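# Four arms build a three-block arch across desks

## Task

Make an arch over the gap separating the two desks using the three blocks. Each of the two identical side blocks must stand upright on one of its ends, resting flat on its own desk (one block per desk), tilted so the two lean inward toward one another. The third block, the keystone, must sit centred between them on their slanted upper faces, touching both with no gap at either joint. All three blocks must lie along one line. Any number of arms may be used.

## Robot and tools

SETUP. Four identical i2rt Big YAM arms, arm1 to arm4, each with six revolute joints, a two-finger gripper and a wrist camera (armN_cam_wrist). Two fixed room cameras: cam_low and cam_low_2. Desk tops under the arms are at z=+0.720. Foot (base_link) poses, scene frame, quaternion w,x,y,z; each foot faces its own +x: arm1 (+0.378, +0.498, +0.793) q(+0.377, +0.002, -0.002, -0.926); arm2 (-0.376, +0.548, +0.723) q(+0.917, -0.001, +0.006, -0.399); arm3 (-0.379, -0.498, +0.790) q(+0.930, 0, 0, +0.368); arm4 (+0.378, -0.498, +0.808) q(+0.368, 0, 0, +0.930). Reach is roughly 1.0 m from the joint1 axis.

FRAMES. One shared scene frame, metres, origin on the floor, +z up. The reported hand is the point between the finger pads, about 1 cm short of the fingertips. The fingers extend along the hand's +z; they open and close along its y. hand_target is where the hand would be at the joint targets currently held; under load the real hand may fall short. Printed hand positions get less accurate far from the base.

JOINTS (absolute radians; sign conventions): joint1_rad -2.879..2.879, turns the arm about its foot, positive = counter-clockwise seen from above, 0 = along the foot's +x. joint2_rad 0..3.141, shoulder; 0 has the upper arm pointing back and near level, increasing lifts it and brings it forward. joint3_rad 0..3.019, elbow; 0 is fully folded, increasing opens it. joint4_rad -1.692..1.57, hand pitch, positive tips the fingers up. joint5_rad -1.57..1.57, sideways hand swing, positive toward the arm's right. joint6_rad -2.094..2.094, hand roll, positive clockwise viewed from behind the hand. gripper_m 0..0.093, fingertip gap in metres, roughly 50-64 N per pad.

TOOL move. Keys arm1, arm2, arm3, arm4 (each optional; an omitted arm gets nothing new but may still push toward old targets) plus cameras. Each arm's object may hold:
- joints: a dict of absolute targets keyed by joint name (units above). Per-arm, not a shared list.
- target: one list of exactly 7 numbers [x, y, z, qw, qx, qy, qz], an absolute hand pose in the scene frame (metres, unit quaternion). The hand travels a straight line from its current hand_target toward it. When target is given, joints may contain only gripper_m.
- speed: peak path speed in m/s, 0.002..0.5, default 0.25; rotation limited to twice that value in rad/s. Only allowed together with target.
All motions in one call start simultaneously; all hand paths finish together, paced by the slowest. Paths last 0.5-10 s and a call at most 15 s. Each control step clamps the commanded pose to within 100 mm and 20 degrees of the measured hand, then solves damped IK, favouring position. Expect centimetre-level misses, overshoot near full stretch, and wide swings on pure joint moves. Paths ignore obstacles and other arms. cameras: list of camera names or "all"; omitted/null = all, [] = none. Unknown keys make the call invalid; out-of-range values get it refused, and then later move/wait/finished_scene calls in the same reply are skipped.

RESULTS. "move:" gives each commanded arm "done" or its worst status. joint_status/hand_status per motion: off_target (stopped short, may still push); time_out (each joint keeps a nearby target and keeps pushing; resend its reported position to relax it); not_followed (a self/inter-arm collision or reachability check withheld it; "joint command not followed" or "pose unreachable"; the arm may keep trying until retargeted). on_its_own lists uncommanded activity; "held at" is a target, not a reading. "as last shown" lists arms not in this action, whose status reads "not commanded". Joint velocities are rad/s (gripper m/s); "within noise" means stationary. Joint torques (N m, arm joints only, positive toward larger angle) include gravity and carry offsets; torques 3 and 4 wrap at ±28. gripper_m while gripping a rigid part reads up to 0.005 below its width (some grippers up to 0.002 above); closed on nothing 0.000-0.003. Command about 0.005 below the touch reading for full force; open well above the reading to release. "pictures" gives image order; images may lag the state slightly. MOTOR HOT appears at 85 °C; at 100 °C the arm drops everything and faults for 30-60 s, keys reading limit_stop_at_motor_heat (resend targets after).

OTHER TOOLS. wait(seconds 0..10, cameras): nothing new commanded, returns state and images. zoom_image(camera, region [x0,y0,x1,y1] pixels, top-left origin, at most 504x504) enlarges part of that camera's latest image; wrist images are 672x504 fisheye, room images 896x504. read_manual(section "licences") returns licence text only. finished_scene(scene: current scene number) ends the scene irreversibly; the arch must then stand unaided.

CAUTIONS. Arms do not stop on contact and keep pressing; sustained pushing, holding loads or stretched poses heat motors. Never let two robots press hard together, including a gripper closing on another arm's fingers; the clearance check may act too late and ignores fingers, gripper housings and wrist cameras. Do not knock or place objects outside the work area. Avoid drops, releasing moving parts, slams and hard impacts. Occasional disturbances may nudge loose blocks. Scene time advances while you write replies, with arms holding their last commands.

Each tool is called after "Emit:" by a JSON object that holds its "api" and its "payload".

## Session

The same procedure should work, so I'll look at the new layout.

Emit:
{"api": "move", "payload": {}}

Emit:
{"api": "zoom_image", "payload": {"camera": "cam_low", "region": [300, 220, 740, 460]}}

Emit:
{"api": "zoom_image", "payload": {"camera": "cam_low_2", "region": [150, 220, 650, 450]}}

Scene clock: 0.00 s.
Joint torques (N m): no reading
Motor temperatures (°C): arm1=[27 22 21 23 23 20 19] | arm2=[26 22 24 21 22 24 22] | arm3=[30 21 21 20 20 19 21] | arm4=[27 21 23 19 21 20 23]
Heat: arm1: hottest joint1_rad 27 °C; arm2: hottest joint1_rad 26 °C; arm3: hottest joint1_rad 30 °C; arm4: hottest joint1_rad 27 °C.
Joint velocities: within noise
arm1.joint_positions: joint1_rad=+0.345 joint2_rad=+0.594 joint3_rad=+1.451 joint4_rad=-1.142 joint5_rad=-0.223 joint6_rad=-0.092 gripper_m=+0.09396
arm1.joint_status: not commanded
arm1.hand: x=+0.3091 y=+0.2772 z=+1.4129 quat_wxyz=(-0.372, -0.617, -0.506, +0.474) (m; scene frame)
arm1.hand_target: x=+0.3113 y=+0.2819 z=+1.4275 quat_wxyz=(-0.378, -0.608, -0.502, +0.486) (m; scene frame)
arm1.hand_status: not commanded
arm2.joint_positions: joint1_rad=-0.068 joint2_rad=+0.615 joint3_rad=+1.398 joint4_rad=-1.168 joint5_rad=-0.283 joint6_rad=+0.288 gripper_m=+0.09396
arm2.joint_status: not commanded
arm2.hand: x=-0.1788 y=+0.3871 z=+1.3047 quat_wxyz=(-0.558, -0.390, -0.730, +0.053) (m; scene frame)
arm2.hand_target: x=-0.1809 y=+0.3898 z=+1.3157 quat_wxyz=(-0.568, -0.385, -0.725, +0.057) (m; scene frame)
arm2.hand_status: not commanded
arm3.joint_positions: joint1_rad=+0.182 joint2_rad=+0.451 joint3_rad=+1.328 joint4_rad=-1.343 joint5_rad=-0.094 joint6_rad=+0.348 gripper_m=+0.09396
arm3.joint_status: not commanded
arm3.hand: x=-0.2874 y=-0.3491 z=+1.3304 quat_wxyz=(-0.396, +0.269, -0.807, -0.346) (m; scene frame)
arm3.hand_target: x=-0.2891 y=-0.3515 z=+1.3411 quat_wxyz=(-0.404, +0.268, -0.800, -0.352) (m; scene frame)
arm3.hand_status: not commanded
arm4.joint_positions: joint1_rad=-0.473 joint2_rad=+0.619 joint3_rad=+1.459 joint4_rad=-1.277 joint5_rad=-0.089 joint6_rad=-0.045 gripper_m=+0.09396
arm4.joint_status: not commanded
arm4.hand: x=+0.2857 y=-0.2863 z=+1.3940 quat_wxyz=(-0.288, +0.713, -0.449, -0.454) (m; scene frame)
arm4.hand_target: x=+0.2869 y=-0.2895 z=+1.4066 quat_wxyz=(-0.296, +0.707, -0.445, -0.463) (m; scene frame)
arm4.hand_status: not commanded
pictures: arm1_cam_wrist, arm2_cam_wrist, arm3_cam_wrist, arm4_cam_wrist, cam_low, cam_low_2
camera_calibration:
arm1_cam_wrist: T_world_to_cam=[[-0.979322, 0.201831, -0.0138829, 0.269089], [0.17125, 0.790489, -0.588049, 0.558543], [-0.107712, -0.578267, -0.808706, 1.45809], [0, 0, 0, 1]] pos_world=[0.324928, 0.347335, 1.51136]
arm2_cam_wrist: T_world_to_cam=[[-0.656907, -0.658749, -0.366774, 0.613599], [-0.450242, 0.732933, -0.509992, 0.312301], [0.604777, -0.16988, -0.778065, 1.30729], [0, 0, 0, 1]] pos_world=[-0.246929, 0.397394, 1.40148]
arm3_cam_wrist: T_world_to_cam=[[0.700606, -0.623994, -0.346095, 0.443699], [-0.711833, -0.577598, -0.399593, 0.128666], [0.0494399, 0.52632, -0.848848, 1.4506], [0, 0, 0, 1]] pos_world=[-0.290987, -0.412297, 1.43632]
arm4_cam_wrist: T_world_to_cam=[[0.905002, 0.425223, 0.0124736, -0.154519], [0.378225, -0.790863, -0.481125, 0.340053], [-0.194721, 0.440137, -0.876563, 1.52879], [0, 0, 0, 1]] pos_world=[0.30891, -0.338235, 1.50561]

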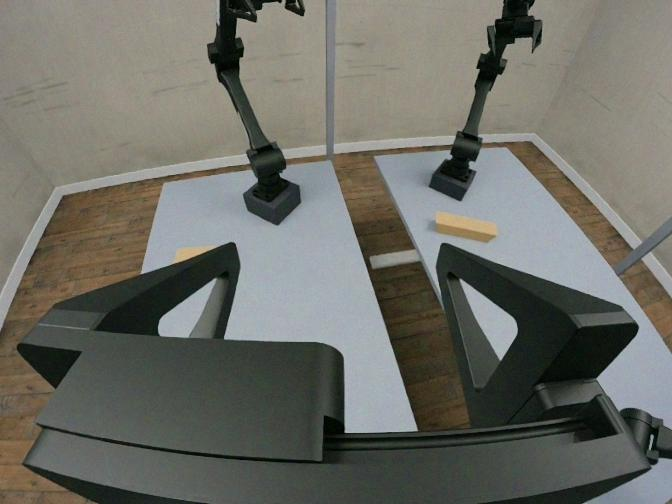

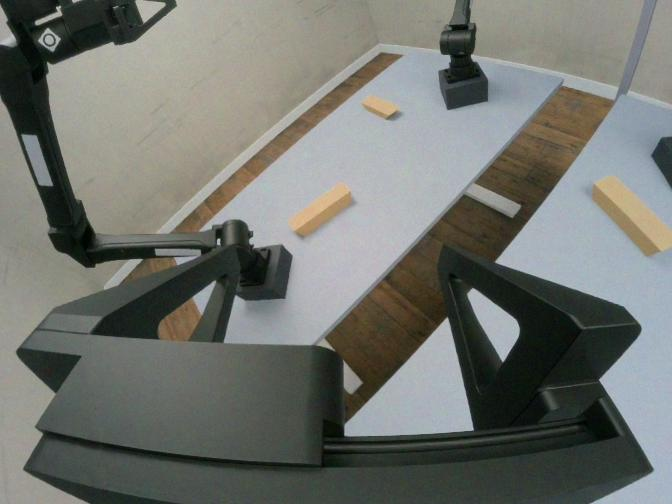

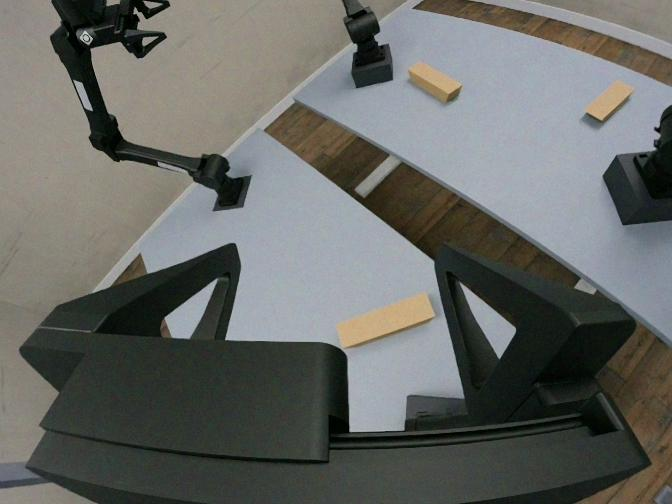

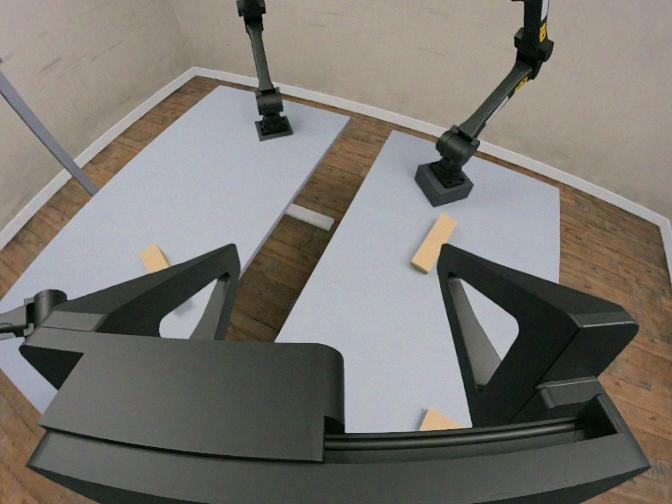

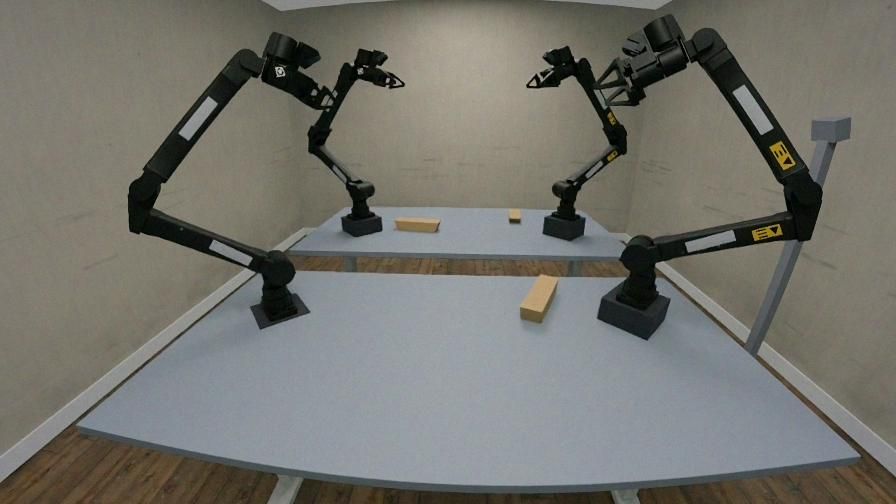

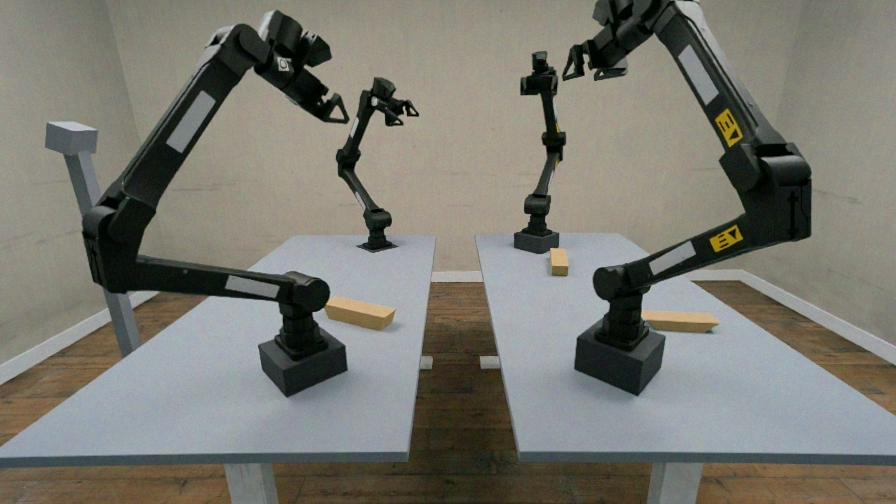

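Scaled by 1.145 from the camera's 896x504 image, which has a finer 1280x720 frame.

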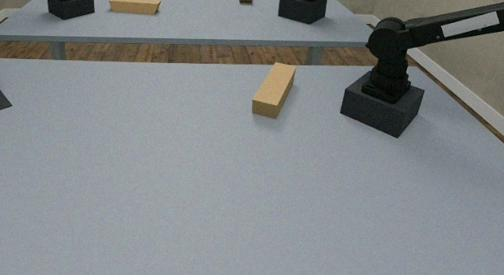

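Scaled by 1.008 from the camera's 896x504 image, which has a finer 1280x720 frame.

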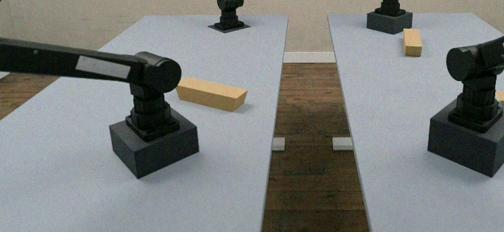

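Emit:
{"api": "zoom_image", "payload": {"camera": "cam_low_2", "region": [310, 280, 410, 340]}}

Emit:
{"api": "zoom_image", "payload": {"camera": "cam_low_2", "region": [620, 290, 740, 350]}}

Emit:
{"api": "zoom_image", "payload": {"camera": "cam_low_2", "region": [530, 235, 590, 285]}}

Emit:
{"api": "zoom_image", "payload": {"camera": "cam_low", "region": [380, 195, 540, 245]}}

Emit:
{"api": "zoom_image", "payload": {"camera": "arm2_cam_wrist", "region": [270, 70, 420, 250]}}

Emit:
{"api": "zoom_image", "payload": {"camera": "arm3_cam_wrist", "region": [320, 40, 660, 360]}}

Scaled by 5.040 from the camera's 896x504 image, which has a finer 1280x720 frame.

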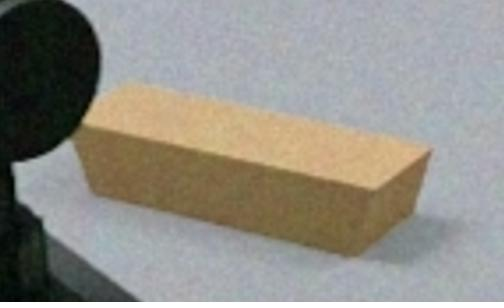

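Scaled by 4.200 from the camera's 896x504 image, which has a finer 1280x720 frame.

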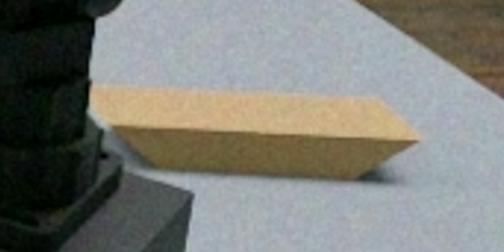

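Scaled by 8.400 from the camera's 896x504 image, which has a finer 1280x720 frame.

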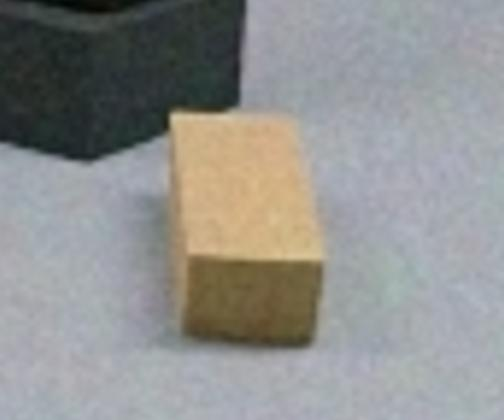

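Scaled by 3.150 from the camera's 896x504 image, which has a finer 1280x720 frame.

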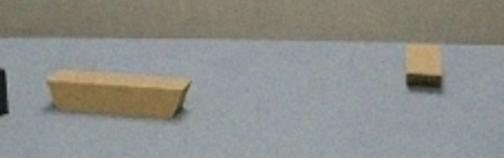

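Scaled by 2.800 from the camera's 672x504 image, which has a finer 960x720 frame.

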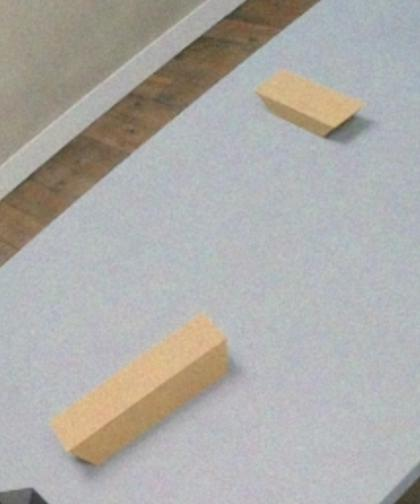

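Scaled by 1.482 from the camera's 672x504 image, which has a finer 960x720 frame.

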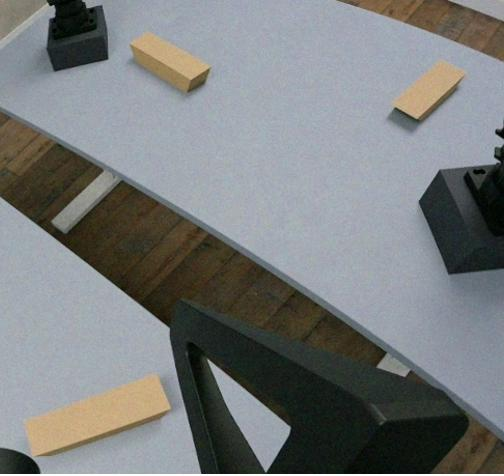

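Emit:
{"api": "move", "payload": {"arm3": {"target":[-0.280,-0.227,0.91,0.0847,-0.2385,-0.9672,-0.0209]}, "arm1": {"target":[0.439,0.1465,0.91,0.0530,-0.7914,-0.6051,-0.0693]}, "arm4": {"target":[0.634,-0.30,0.91,0,-0.0523,-0.9986,0]}}}

Scene clock: 14.63 s.
Joint torques (N m): arm1=[1.26 -8.18 11.07 -0.01 -0.16 0.04] | arm2=[-1.08 3.66 9.99 1.62 -0.07 -0.09] | arm3=[-0.32 -4.37 7.21 0.09 -0.16 0.3] | arm4=[0.97 -8.53 10.97 0.88 0.14 0.16]
Motor temperatures (°C): arm1=[27 22 22 24 23 20 19] | arm2=[26 22 28 22 22 24 22] | arm3=[30 21 22 20 20 19 21] | arm4=[27 21 25 19 21 20 23]
Heat: arm1: hottest joint1_rad 27 °C; arm2: hottest joint3_rad 28 °C; arm3: hottest joint1_rad 30 °C; arm4: hottest joint1_rad 27 °C.
move: arm1 off_target; arm3 off_target; arm4 off_target
Joint velocities: within noise
arm1.joint_positions: joint1_rad=+0.926 joint2_rad=+1.455 joint3_rad=+1.020 joint4_rad=-1.315 joint5_rad=-0.057 joint6_rad=+0.388 gripper_m=+0.09396
arm1.joint_status: not commanded
arm1.hand: x=+0.4319 y=+0.1540 z=+0.9064 quat_wxyz=(+0.061, -0.790, -0.606, -0.071) (m; scene frame)
arm1.hand_target: x=+0.4388 y=+0.1452 z=+0.9112 quat_wxyz=(+0.049, -0.790, -0.608, -0.065) (m; scene frame)
arm1.hand_status: off_target (0.011 m and 0.9 deg from the pose sent, 0.536 m and 84.2 deg at the start)
arm2: as last shown
arm3.joint_positions: joint1_rad=+0.386 joint2_rad=+1.143 joint3_rad=+0.784 joint4_rad=-1.200 joint5_rad=-0.165 joint6_rad=+1.587 gripper_m=+0.09396
arm3.joint_status: not commanded
arm3.hand: x=-0.2835 y=-0.2262 z=+0.9156 quat_wxyz=(+0.080, -0.221, -0.972, -0.022) (m; scene frame)
arm3.hand_target: x=-0.2801 y=-0.2275 z=+0.9112 quat_wxyz=(+0.082, -0.235, -0.968, -0.021) (m; scene frame)
arm3.hand_status: off_target (0.007 m and 2.1 deg from the pose sent, 0.438 m and 92.7 deg at the start)
arm4.joint_positions: joint1_rad=-1.721 joint2_rad=+1.273 joint3_rad=+0.791 joint4_rad=-1.148 joint5_rad=-0.012 joint6_rad=+0.743 gripper_m=+0.09396
arm4.joint_status: not commanded
arm4.hand: x=+0.6119 y=-0.3111 z=+0.8982 quat_wxyz=(+0.026, -0.038, -0.999, +0.015) (m; scene frame)
arm4.hand_target: x=+0.6314 y=-0.3004 z=+0.9114 quat_wxyz=(+0.005, -0.049, -0.999, -0.002) (m; scene frame)
arm4.hand_status: off_target (0.027 m and 3.8 deg from the pose sent, 0.596 m and 131.4 deg at the start)
pictures: arm1_cam_wrist, arm2_cam_wrist, arm3_cam_wrist, arm4_cam_wrist, cam_low, cam_low_2
camera_calibration:
arm1_cam_wrist: T_world_to_cam=[[-0.956574, 0.291481, -0.00232089, 0.373075], [0.190402, 0.630843, 0.752186, -0.861365], [0.220712, 0.71908, -0.658947, 0.513042], [0, 0, 0, 1]] pos_world=[0.407645, 0.0657233, 0.98684]
arm2_cam_wrist: T_world_to_cam=[[-0.656907, -0.658749, -0.366774, 0.613599], [-0.450242, 0.732933, -0.509992, 0.312301], [0.604777, -0.16988, -0.778065, 1.30729], [0, 0, 0, 1]] pos_world=[-0.246929, 0.397394, 1.40148]
arm3_cam_wrist: T_world_to_cam=[[-0.438024, -0.898958, 0.00308735, -0.330632], [-0.628349, 0.30862, 0.714095, -0.758933], [-0.642894, 0.310851, -0.700042, 0.652314], [0, 0, 0, 1]] pos_world=[-0.202331, -0.265775, 0.999618]
arm4_cam_wrist: T_world_to_cam=[[-0.0689567, -0.996843, 0.0393592, -0.303627], [-0.771225, 0.0782927, 0.63173, -0.067262], [-0.632817, 0.0132072, -0.774189, 1.21202], [0, 0, 0, 1]] pos_world=[0.694175, -0.31341, 0.992774]

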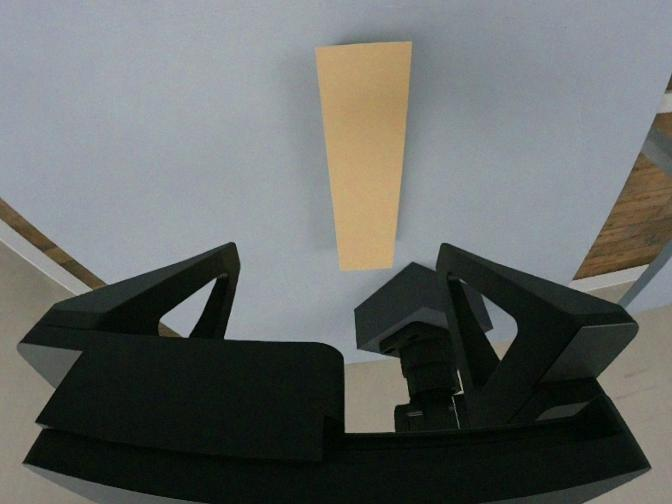

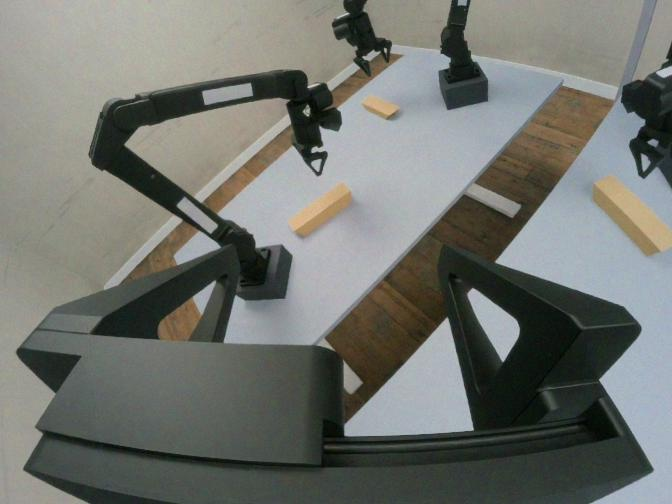

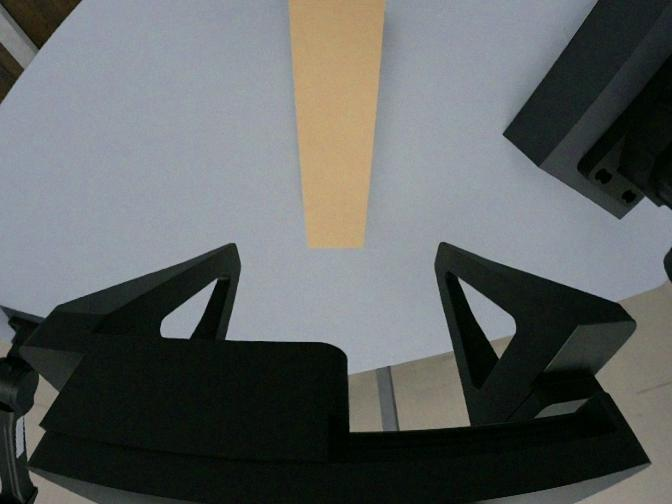

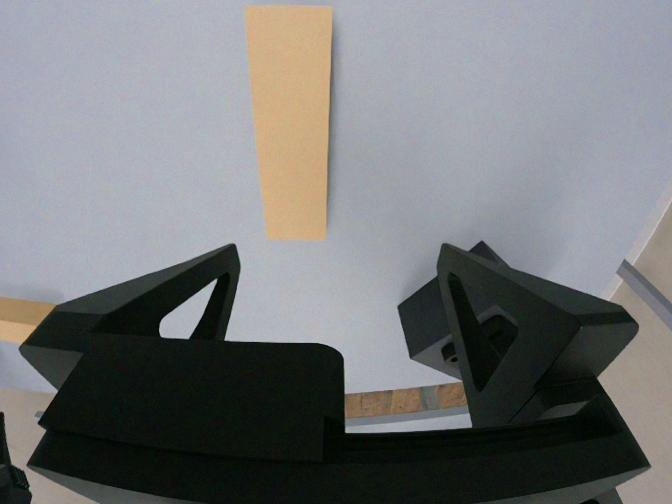

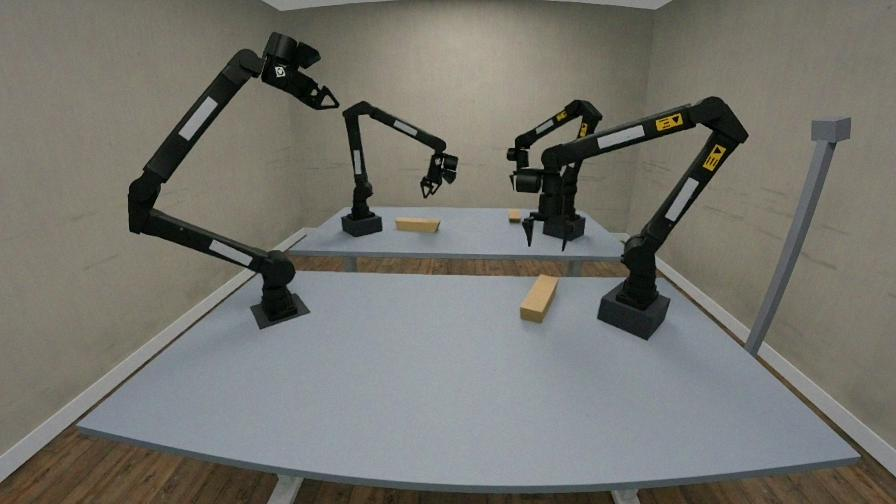

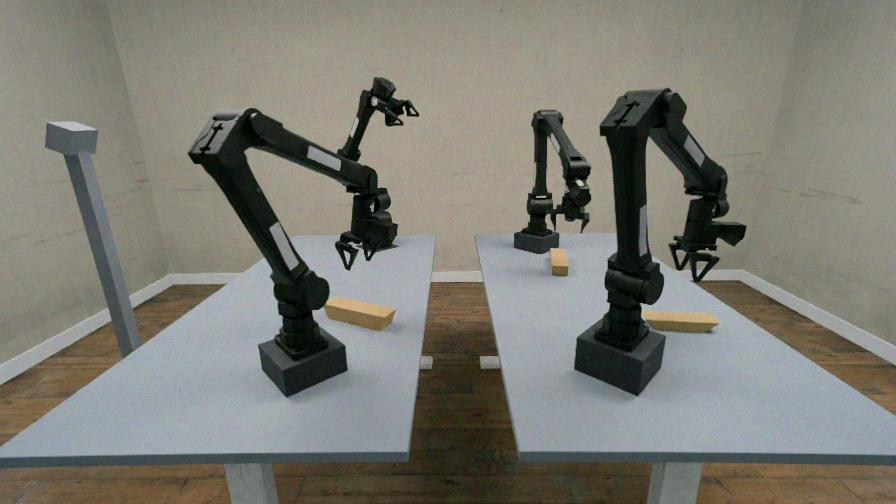

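Emit:
{"api": "move", "payload": {"arm3": {"target":[-0.274,-0.229,0.82,0.0846,-0.2393,-0.9670,-0.0209]}, "arm1": {"target":[0.4286,0.194,0.825,0.0546,-0.7769,-0.6235,-0.0680]}, "arm4": {"target":[0.637,-0.272,0.83,-0.015,-0.075,-0.9976,-0.012]}, "cameras": ["arm1_cam_wrist","arm3_cam_wrist","arm4_cam_wrist","cam_low_2"]}}

Emit:
{"api": "zoom_image", "payload": {"camera": "cam_low_2", "region": [310, 230, 410, 340]}}

Scene clock: 26.00 s.
Joint torques (N m): arm1=[0.62 -6.71 7.68 0.08 0.03 -0.15] | arm2=[-0.97 3.55 9.96 1.57 -0.08 -0.09] | arm3=[-0.38 -5.07 6.06 0.16 -0.17 0.13] | arm4=[2.67 -9.76 7.49 1.07 0.17 0.11]
Motor temperatures (°C): arm1=[27 22 23 23 23 20 19] | arm2=[26 22 29 22 22 24 22] | arm3=[30 21 23 20 20 19 21] | arm4=[27 21 26 19 21 20 23]
Heat: arm1: hottest joint1_rad 27 °C; arm2: hottest joint3_rad 29 °C; arm3: hottest joint1_rad 30 °C; arm4: hottest joint1_rad 27 °C.
move: arm1 done; arm3 done; arm4 done
Joint velocities: within noise
arm1.joint_positions: joint1_rad=+0.926 joint2_rad=+1.464 joint3_rad=+0.793 joint4_rad=-1.063 joint5_rad=-0.057 joint6_rad=+0.365 gripper_m=+0.09396
arm1.joint_status: not commanded
arm1.hand: x=+0.4272 y=+0.1934 z=+0.8288 quat_wxyz=(+0.053, -0.784, -0.615, -0.068) (m; scene frame)
arm1.hand_target: x=+0.4286 y=+0.1938 z=+0.8251 quat_wxyz=(+0.055, -0.779, -0.621, -0.068) (m; scene frame)
arm1.hand_status: done (0.004 m and 1.2 deg from the pose sent, 0.091 m and 2.7 deg at the start)
arm2: as last shown
arm3.joint_positions: joint1_rad=+0.361 joint2_rad=+1.299 joint3_rad=+0.633 joint4_rad=-0.897 joint5_rad=-0.169 joint6_rad=+1.587 gripper_m=+0.09396
arm3.joint_status: not commanded
arm3.hand: x=-0.2771 y=-0.2273 z=+0.8243 quat_wxyz=(+0.082, -0.234, -0.969, -0.022) (m; scene frame)
arm3.hand_target: x=-0.2741 y=-0.2291 z=+0.8201 quat_wxyz=(+0.084, -0.239, -0.967, -0.021) (m; scene frame)
arm3.hand_status: done (0.006 m and 0.8 deg from the pose sent, 0.096 m and 2.2 deg at the start)
arm4.joint_positions: joint1_rad=-1.679 joint2_rad=+1.440 joint3_rad=+0.736 joint4_rad=-0.846 joint5_rad=+0.002 joint6_rad=+0.857 gripper_m=+0.09397
arm4.joint_status: not commanded
arm4.hand: x=+0.6330 y=-0.2797 z=+0.8298 quat_wxyz=(-0.008, -0.074, -0.997, -0.007) (m; scene frame)
arm4.hand_target: x=+0.6368 y=-0.2723 z=+0.8300 quat_wxyz=(-0.015, -0.075, -0.997, -0.012) (m; scene frame)
arm4.hand_status: done (0.009 m and 1.0 deg from the pose sent, 0.083 m and 7.0 deg at the start)
pictures: arm1_cam_wrist, arm3_cam_wrist, arm4_cam_wrist, cam_low_2
camera_calibration:
arm1_cam_wrist: T_world_to_cam=[[-0.962868, 0.269677, -0.0126182, 0.372243], [0.171487, 0.647049, 0.742913, -0.81435], [0.208511, 0.713163, -0.669269, 0.449628], [0, 0, 0, 1]] pos_world=[0.404319, 0.105881, 0.91061]
arm3_cam_wrist: T_world_to_cam=[[-0.460101, -0.887845, 0.00616885, -0.334675], [-0.616569, 0.324504, 0.717314, -0.685127], [-0.638865, 0.326234, -0.696723, 0.594793], [0, 0, 0, 1]] pos_world=[-0.19642, -0.268854, 0.907922]
arm4_cam_wrist: T_world_to_cam=[[-0.140973, -0.989996, -0.00594868, -0.182998], [-0.807603, 0.111521, 0.579085, 0.0656485], [-0.572629, 0.0864397, -0.815245, 1.18845], [0, 0, 0, 1]] pos_world=[0.707761, -0.291218, 0.929775]

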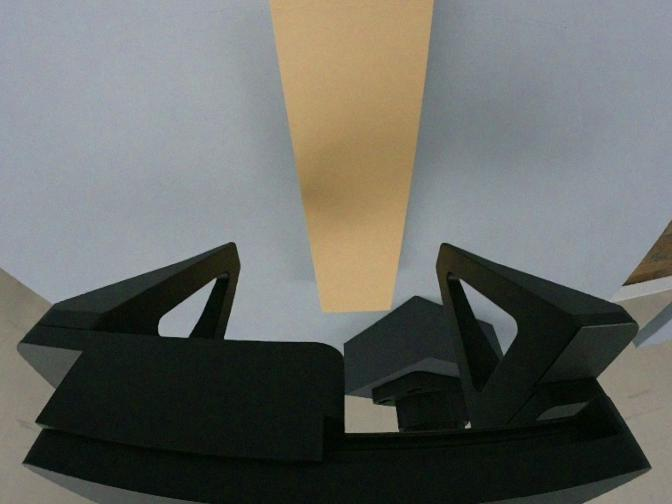

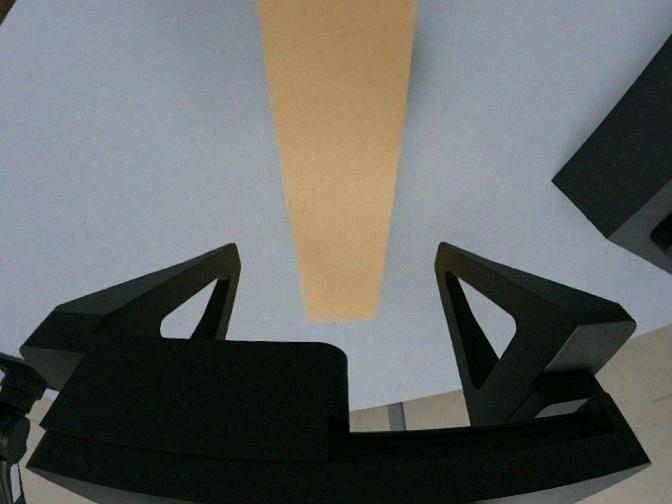

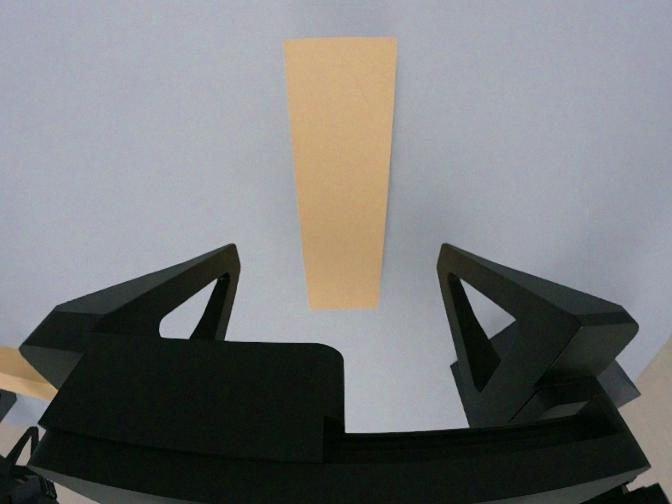

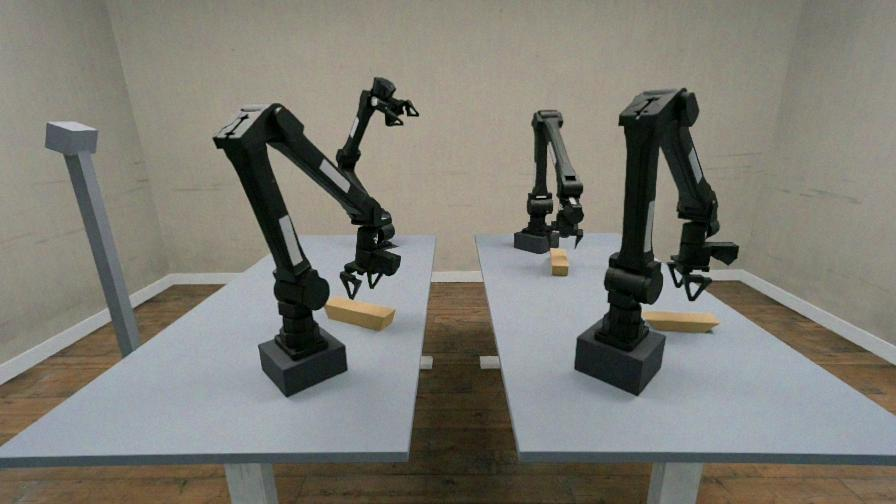

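Scaled by 4.582 from the camera's 896x504 image, which has a finer 1280x720 frame.

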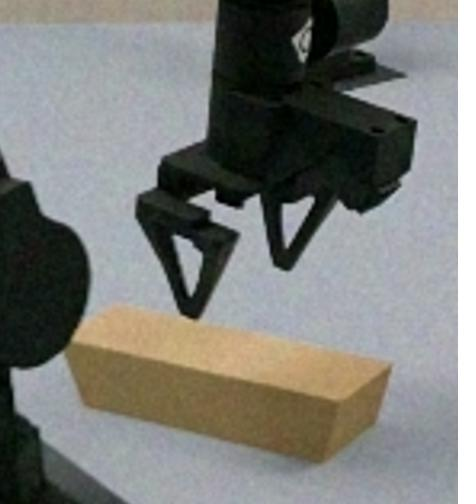

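Emit:
{"api": "move", "payload": {"arm3": {"target":[-0.278,-0.228,0.757,0.0846,-0.2393,-0.9670,-0.0209],"speed":0.12}, "arm1": {"target":[0.4226,0.1985,0.761,0.0551,-0.7721,-0.6296,-0.0676],"speed":0.12}, "arm4": {"target":[0.627,-0.274,0.742,-0.011,-0.071,-0.9976,-0.009],"speed":0.12}, "cameras": ["arm1_cam_wrist","arm3_cam_wrist","arm4_cam_wrist","cam_low_2"]}}

Emit:
{"api": "zoom_image", "payload": {"camera": "cam_low_2", "region": [310, 230, 410, 340]}}

Emit:
{"api": "zoom_image", "payload": {"camera": "cam_low_2", "region": [530, 200, 610, 290]}}

Scene clock: 35.53 s.
Joint torques (N m): arm1=[-0.73 -7.18 6.06 0.06 0.08 -0.15] | arm2=[-0.91 3.55 9.96 1.59 -0.07 -0.09] | arm3=[1.14 -5.95 4.7 0.02 -0.17 0.28] | arm4=[2.84 -10.52 5.19 1.09 0.1 0.11]
Motor temperatures (°C): arm1=[27 22 24 23 23 20 19] | arm2=[26 22 30 22 22 24 22] | arm3=[30 21 23 20 20 19 21] | arm4=[27 22 27 19 21 20 23]
Heat: arm1: hottest joint1_rad 27 °C; arm2: hottest joint3_rad 30 °C; arm3: hottest joint1_rad 30 °C; arm4: hottest joint1_rad 27 °C.
move: arm1 done; arm3 done; arm4 done
Joint velocities: within noise
arm1.joint_positions: joint1_rad=+0.926 joint2_rad=+1.600 joint3_rad=+0.719 joint4_rad=-0.856 joint5_rad=-0.054 joint6_rad=+0.329 gripper_m=+0.09396
arm1.joint_status: not commanded
arm1.hand: x=+0.4263 y=+0.1981 z=+0.7646 quat_wxyz=(+0.054, -0.772, -0.629, -0.068) (m; scene frame)
arm1.hand_target: x=+0.4227 y=+0.1988 z=+0.7610 quat_wxyz=(+0.055, -0.772, -0.629, -0.068) (m; scene frame)
arm1.hand_status: done (0.005 m and 0.2 deg from the pose sent, 0.068 m and 2.1 deg at the start)
arm2: as last shown
arm3.joint_positions: joint1_rad=+0.361 joint2_rad=+1.466 joint3_rad=+0.564 joint4_rad=-0.657 joint5_rad=-0.171 joint6_rad=+1.587 gripper_m=+0.09396
arm3.joint_status: not commanded
arm3.hand: x=-0.2767 y=-0.2257 z=+0.7615 quat_wxyz=(+0.083, -0.233, -0.969, -0.024) (m; scene frame)
arm3.hand_target: x=-0.2782 y=-0.2281 z=+0.7571 quat_wxyz=(+0.085, -0.239, -0.967, -0.021) (m; scene frame)
arm3.hand_status: done (0.005 m and 0.8 deg from the pose sent, 0.067 m and 0.8 deg at the start)
arm4.joint_positions: joint1_rad=-1.666 joint2_rad=+1.647 joint3_rad=+0.653 joint4_rad=-0.556 joint5_rad=+0.004 joint6_rad=+0.863 gripper_m=+0.09397
arm4.joint_status: not commanded
arm4.hand: x=+0.6271 y=-0.2794 z=+0.7450 quat_wxyz=(-0.009, -0.070, -0.997, -0.006) (m; scene frame)
arm4.hand_target: x=+0.6270 y=-0.2743 z=+0.7421 quat_wxyz=(-0.011, -0.070, -0.997, -0.008) (m; scene frame)
arm4.hand_status: done (0.006 m and 0.4 deg from the pose sent, 0.088 m and 0.5 deg at the start)
pictures: arm1_cam_wrist, arm3_cam_wrist, arm4_cam_wrist, cam_low_2
camera_calibration:
arm1_cam_wrist: T_world_to_cam=[[-0.972092, 0.234108, -0.0151908, 0.382287], [0.145443, 0.6522, 0.743964, -0.760245], [0.184075, 0.720992, -0.668047, 0.411358], [0, 0, 0, 1]] pos_world=[0.406469, 0.109749, 0.846209]
arm3_cam_wrist: T_world_to_cam=[[-0.460113, -0.887857, 0.00230167, -0.329688], [-0.616863, 0.321539, 0.718397, -0.641878], [-0.638574, 0.329124, -0.69563, 0.55064], [0, 0, 0, 1]] pos_world=[-0.19602, -0.267556, 0.844923]
arm4_cam_wrist: T_world_to_cam=[[-0.13426, -0.990933, -0.00501644, -0.189307], [-0.80891, 0.106671, 0.578175, 0.110173], [-0.572398, 0.0816837, -0.815898, 1.11487], [0, 0, 0, 1]] pos_world=[0.701855, -0.29041, 0.844975]

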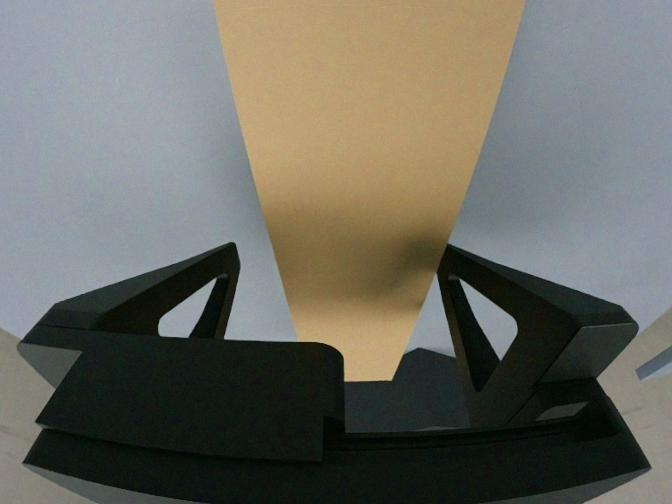

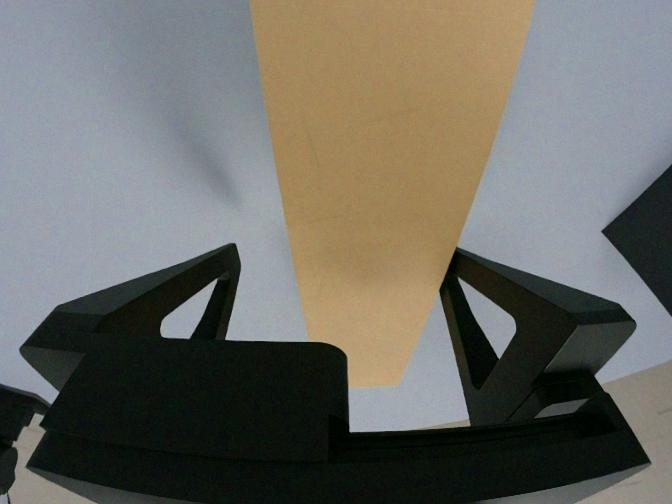

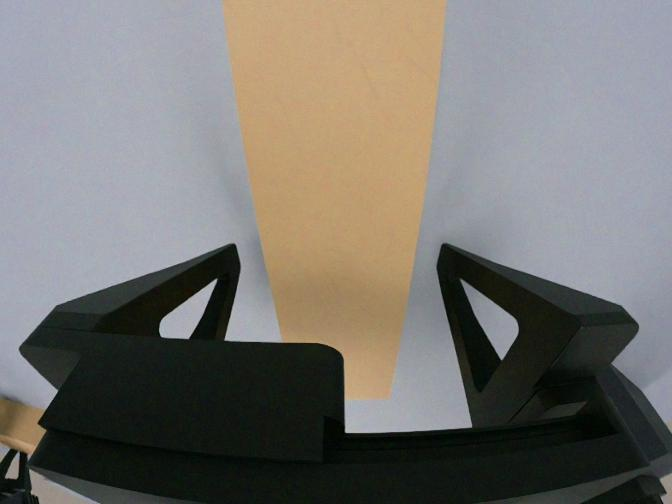

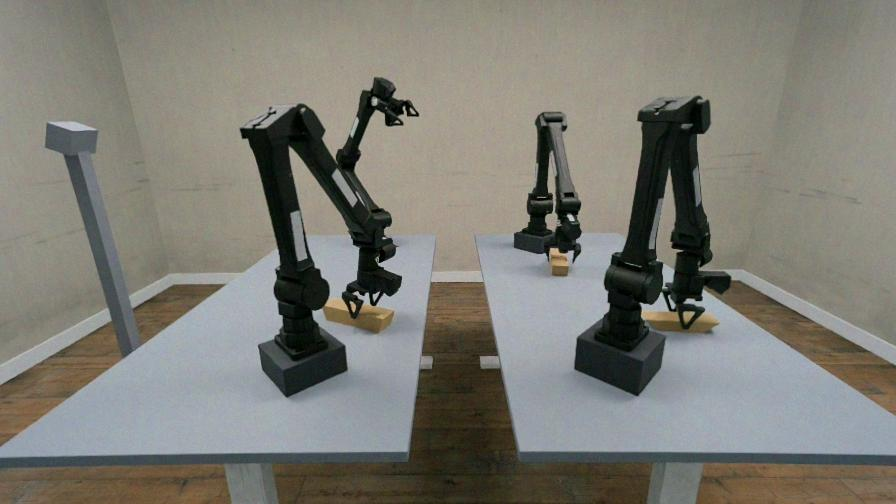

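Scaled by 4.582 from the camera's 896x504 image, which has a finer 1280x720 frame.

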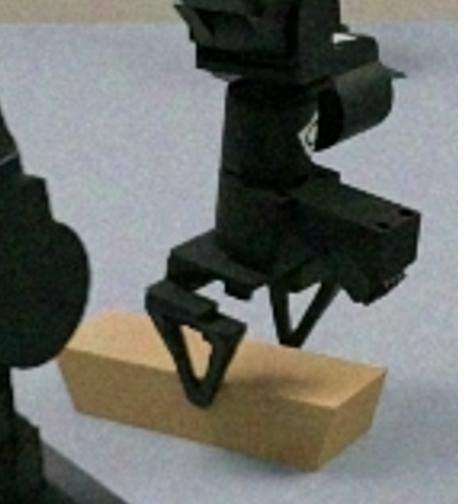

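Scaled by 5.600 from the camera's 896x504 image, which has a finer 1280x720 frame.

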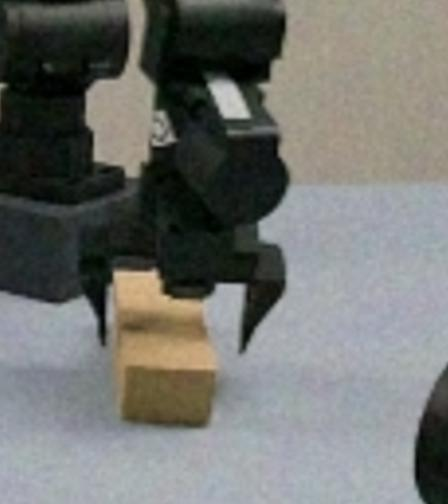

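Emit:
{"api": "move", "payload": {"arm3": {"target":[-0.2835,-0.2385,0.751,0.0846,-0.2393,-0.9670,-0.0209],"speed":0.1}, "arm1": {"target":[0.4165,0.2003,0.755,0.0551,-0.7721,-0.6296,-0.0676],"speed":0.1}, "cameras": []}}

Emit:
{"api": "move", "payload": {"arm1": {"joints":{"gripper_m":0.05}}, "arm3": {"joints":{"gripper_m":0.05}}, "arm4": {"joints":{"gripper_m":0.05}}, "cameras": ["arm1_cam_wrist","arm3_cam_wrist","arm4_cam_wrist","cam_low_2"]}}

Scene clock: 39.67 s.
Joint torques (N m): arm1=[-1.03 -7.18 5.87 0.09 0.07 -0.16] | arm2=[-1.14 3.6 9.92 1.55 -0.07 -0.1] | arm3=[0.79 -6.42 4.36 0.14 -0.11 0.27] | arm4=[2.84 -10.46 5.19 1.07 0.1 0.12]
Motor temperatures (°C): arm1=[27 22 24 23 23 20 19] | arm2=[26 22 31 22 22 24 22] | arm3=[30 21 23 20 20 19 21] | arm4=[27 22 27 19 21 20 23]
Heat: arm1: hottest joint1_rad 27 °C; arm2: hottest joint3_rad 31 °C; arm3: hottest joint1_rad 30 °C; arm4: hottest joint1_rad 27 °C.
move: arm1 done; arm3 done
Joint velocities: within noise
arm1.joint_positions: joint1_rad=+0.912 joint2_rad=+1.609 joint3_rad=+0.710 joint4_rad=-0.835 joint5_rad=-0.051 joint6_rad=+0.312 gripper_m=+0.09396
arm1.joint_status: not commanded
arm1.hand: x=+0.4214 y=+0.1988 z=+0.7592 quat_wxyz=(+0.052, -0.771, -0.631, -0.067) (m; scene frame)
arm1.hand_target: x=+0.4167 y=+0.2004 z=+0.7551 quat_wxyz=(+0.055, -0.772, -0.629, -0.068) (m; scene frame)
arm1.hand_status: done (0.007 m and 0.4 deg from the pose sent, 0.014 m and 0.2 deg at the start)
arm2: as last shown
arm3.joint_positions: joint1_rad=+0.361 joint2_rad=+1.466 joint3_rad=+0.529 joint4_rad=-0.628 joint5_rad=-0.171 joint6_rad=+1.587 gripper_m=+0.09396
arm3.joint_status: not commanded
arm3.hand: x=-0.2820 y=-0.2365 z=+0.7533 quat_wxyz=(+0.083, -0.234, -0.969, -0.021) (m; scene frame)
arm3.hand_target: x=-0.2834 y=-0.2384 z=+0.7510 quat_wxyz=(+0.085, -0.239, -0.967, -0.021) (m; scene frame)
arm3.hand_status: done (0.003 m and 0.7 deg from the pose sent, 0.018 m and 0.8 deg at the start)
arm4.joint_positions: joint1_rad=-1.666 joint2_rad=+1.647 joint3_rad=+0.653 joint4_rad=-0.556 joint5_rad=+0.004 joint6_rad=+0.865 gripper_m=+0.09397
arm4.joint_status: not commanded
arm4.hand: x=+0.6271 y=-0.2794 z=+0.7450 quat_wxyz=(-0.009, -0.071, -0.997, -0.006) (m; scene frame)
arm4.hand_target: x=+0.6269 y=-0.2744 z=+0.7421 quat_wxyz=(-0.011, -0.071, -0.997, -0.008) (m; scene frame)
arm4.hand_status: not commanded
pictures: none
No camera images: "cameras" was empty.

Scene clock: 40.30 s.
Joint torques (N m): arm1=[-0.85 -7 5.83 0.08 -0.08 -0.14] | arm2=[-1.14 3.66 9.94 1.48 -0.07 -0.09] | arm3=[0.62 -6.42 4.46 0.06 -0.12 0.29] | arm4=[2.73 -10.58 5.16 1.09 0.08 0.12]
Motor temperatures (°C): arm1=[27 22 24 23 23 20 19] | arm2=[26 22 31 22 22 24 22] | arm3=[30 21 23 20 20 19 21] | arm4=[27 22 27 19 21 20 23]
Heat: arm1: hottest joint1_rad 27 °C; arm2: hottest joint3_rad 31 °C; arm3: hottest joint1_rad 30 °C; arm4: hottest joint1_rad 27 °C.
move: arm1 off_target; arm3 off_target; arm4 off_target
Joint velocities: within noise
arm1.joint_positions: joint1_rad=+0.910 joint2_rad=+1.609 joint3_rad=+0.710 joint4_rad=-0.838 joint5_rad=-0.046 joint6_rad=+0.304 gripper_m=+0.05904
arm1.joint_status: gripper_m off_target (ended at +0.05907, target +0.05000)
arm1.hand: x=+0.4200 y=+0.1994 z=+0.7592 quat_wxyz=(+0.055, -0.769, -0.633, -0.066) (m; scene frame)
arm1.hand_target: x=+0.4165 y=+0.2011 z=+0.7552 quat_wxyz=(+0.056, -0.770, -0.631, -0.069) (m; scene frame)
arm1.hand_status: not commanded
arm2: as last shown
arm3.joint_positions: joint1_rad=+0.361 joint2_rad=+1.466 joint3_rad=+0.528 joint4_rad=-0.628 joint5_rad=-0.171 joint6_rad=+1.592 gripper_m=+0.06099
arm3.joint_status: gripper_m off_target (ended at +0.06101, target +0.05000)
arm3.hand: x=-0.2822 y=-0.2369 z=+0.7533 quat_wxyz=(+0.083, -0.236, -0.968, -0.021) (m; scene frame)
arm3.hand_target: x=-0.2834 y=-0.2384 z=+0.7512 quat_wxyz=(+0.085, -0.241, -0.966, -0.021) (m; scene frame)
arm3.hand_status: not commanded
arm4.joint_positions: joint1_rad=-1.666 joint2_rad=+1.647 joint3_rad=+0.653 joint4_rad=-0.556 joint5_rad=+0.004 joint6_rad=+0.866 gripper_m=+0.05860
arm4.joint_status: gripper_m off_target (ended at +0.05864, target +0.05000)
arm4.hand: x=+0.6271 y=-0.2794 z=+0.7450 quat_wxyz=(-0.009, -0.072, -0.997, -0.006) (m; scene frame)
arm4.hand_target: x=+0.6269 y=-0.2743 z=+0.7421 quat_wxyz=(-0.011, -0.072, -0.997, -0.008) (m; scene frame)
arm4.hand_status: not commanded
pictures: arm1_cam_wrist, arm3_cam_wrist, arm4_cam_wrist, cam_low_2
camera_calibration:
arm1_cam_wrist: T_world_to_cam=[[-0.974295, 0.224946, -0.012162, 0.37621], [0.141874, 0.654638, 0.74251, -0.75401], [0.174986, 0.721698, -0.669725, 0.412968], [0, 0, 0, 1]] pos_world=[0.401251, 0.110938, 0.84101]
arm3_cam_wrist: T_world_to_cam=[[-0.464032, -0.885769, 0.00940548, -0.348111], [-0.613089, 0.32881, 0.718335, -0.633007], [-0.639372, 0.327564, -0.695633, 0.544451], [0, 0, 0, 1]] pos_world=[-0.201517, -0.27855, 0.836724]
arm4_cam_wrist: T_world_to_cam=[[-0.137342, -0.990511, -0.00506214, -0.187183], [-0.808532, 0.109154, 0.578239, 0.110599], [-0.5722, 0.0835096, -0.815851, 1.11525], [0, 0, 0, 1]] pos_world=[0.701858, -0.290613, 0.844975]

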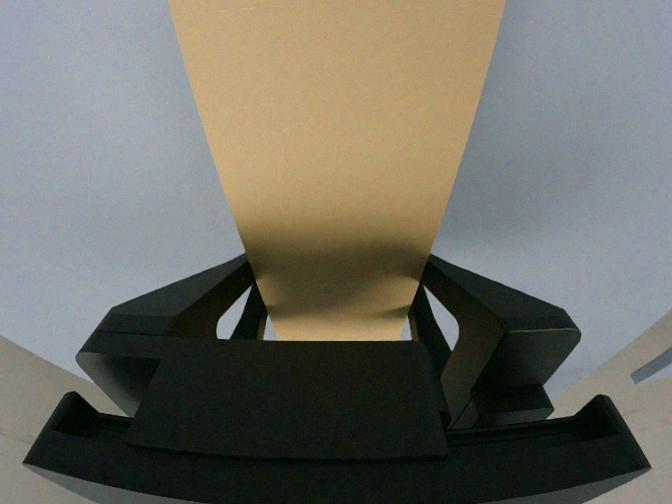

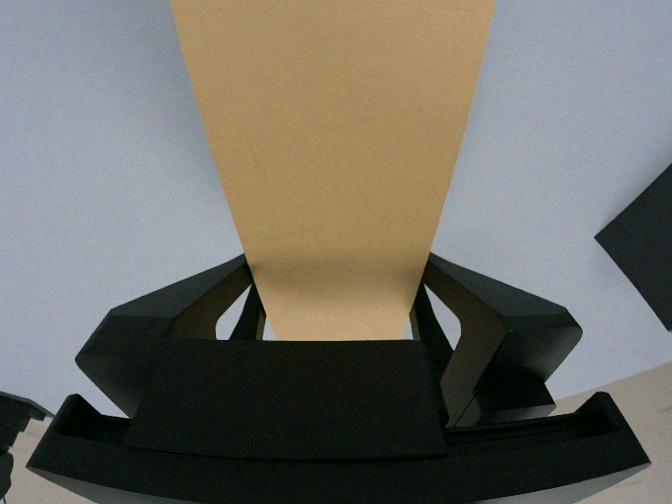

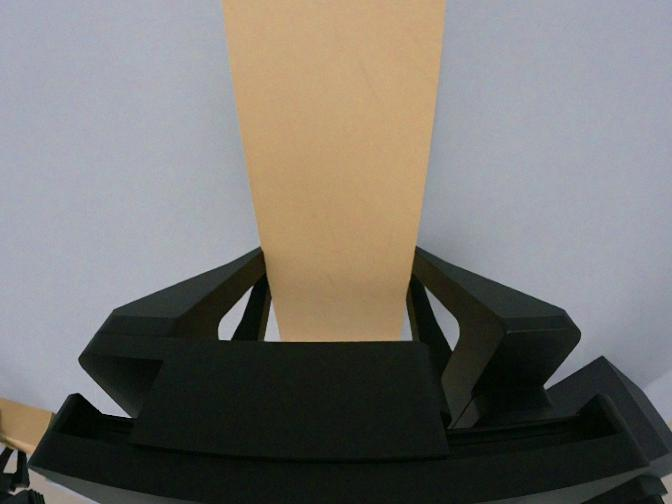

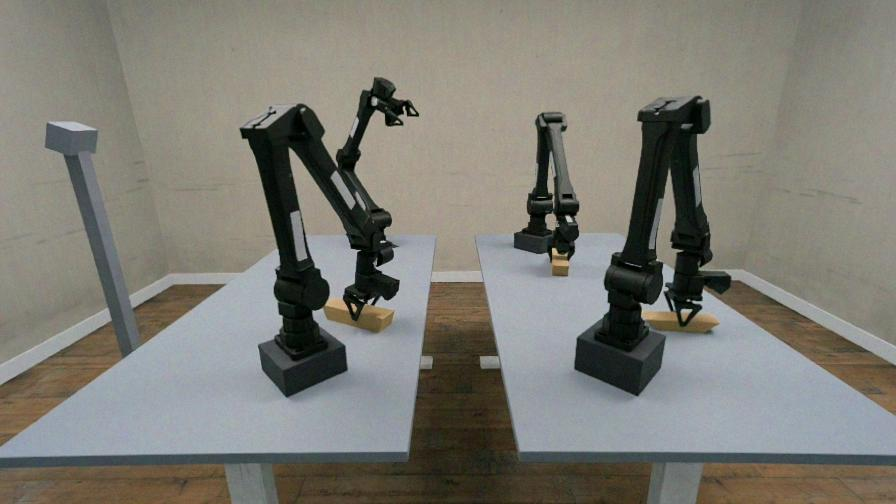

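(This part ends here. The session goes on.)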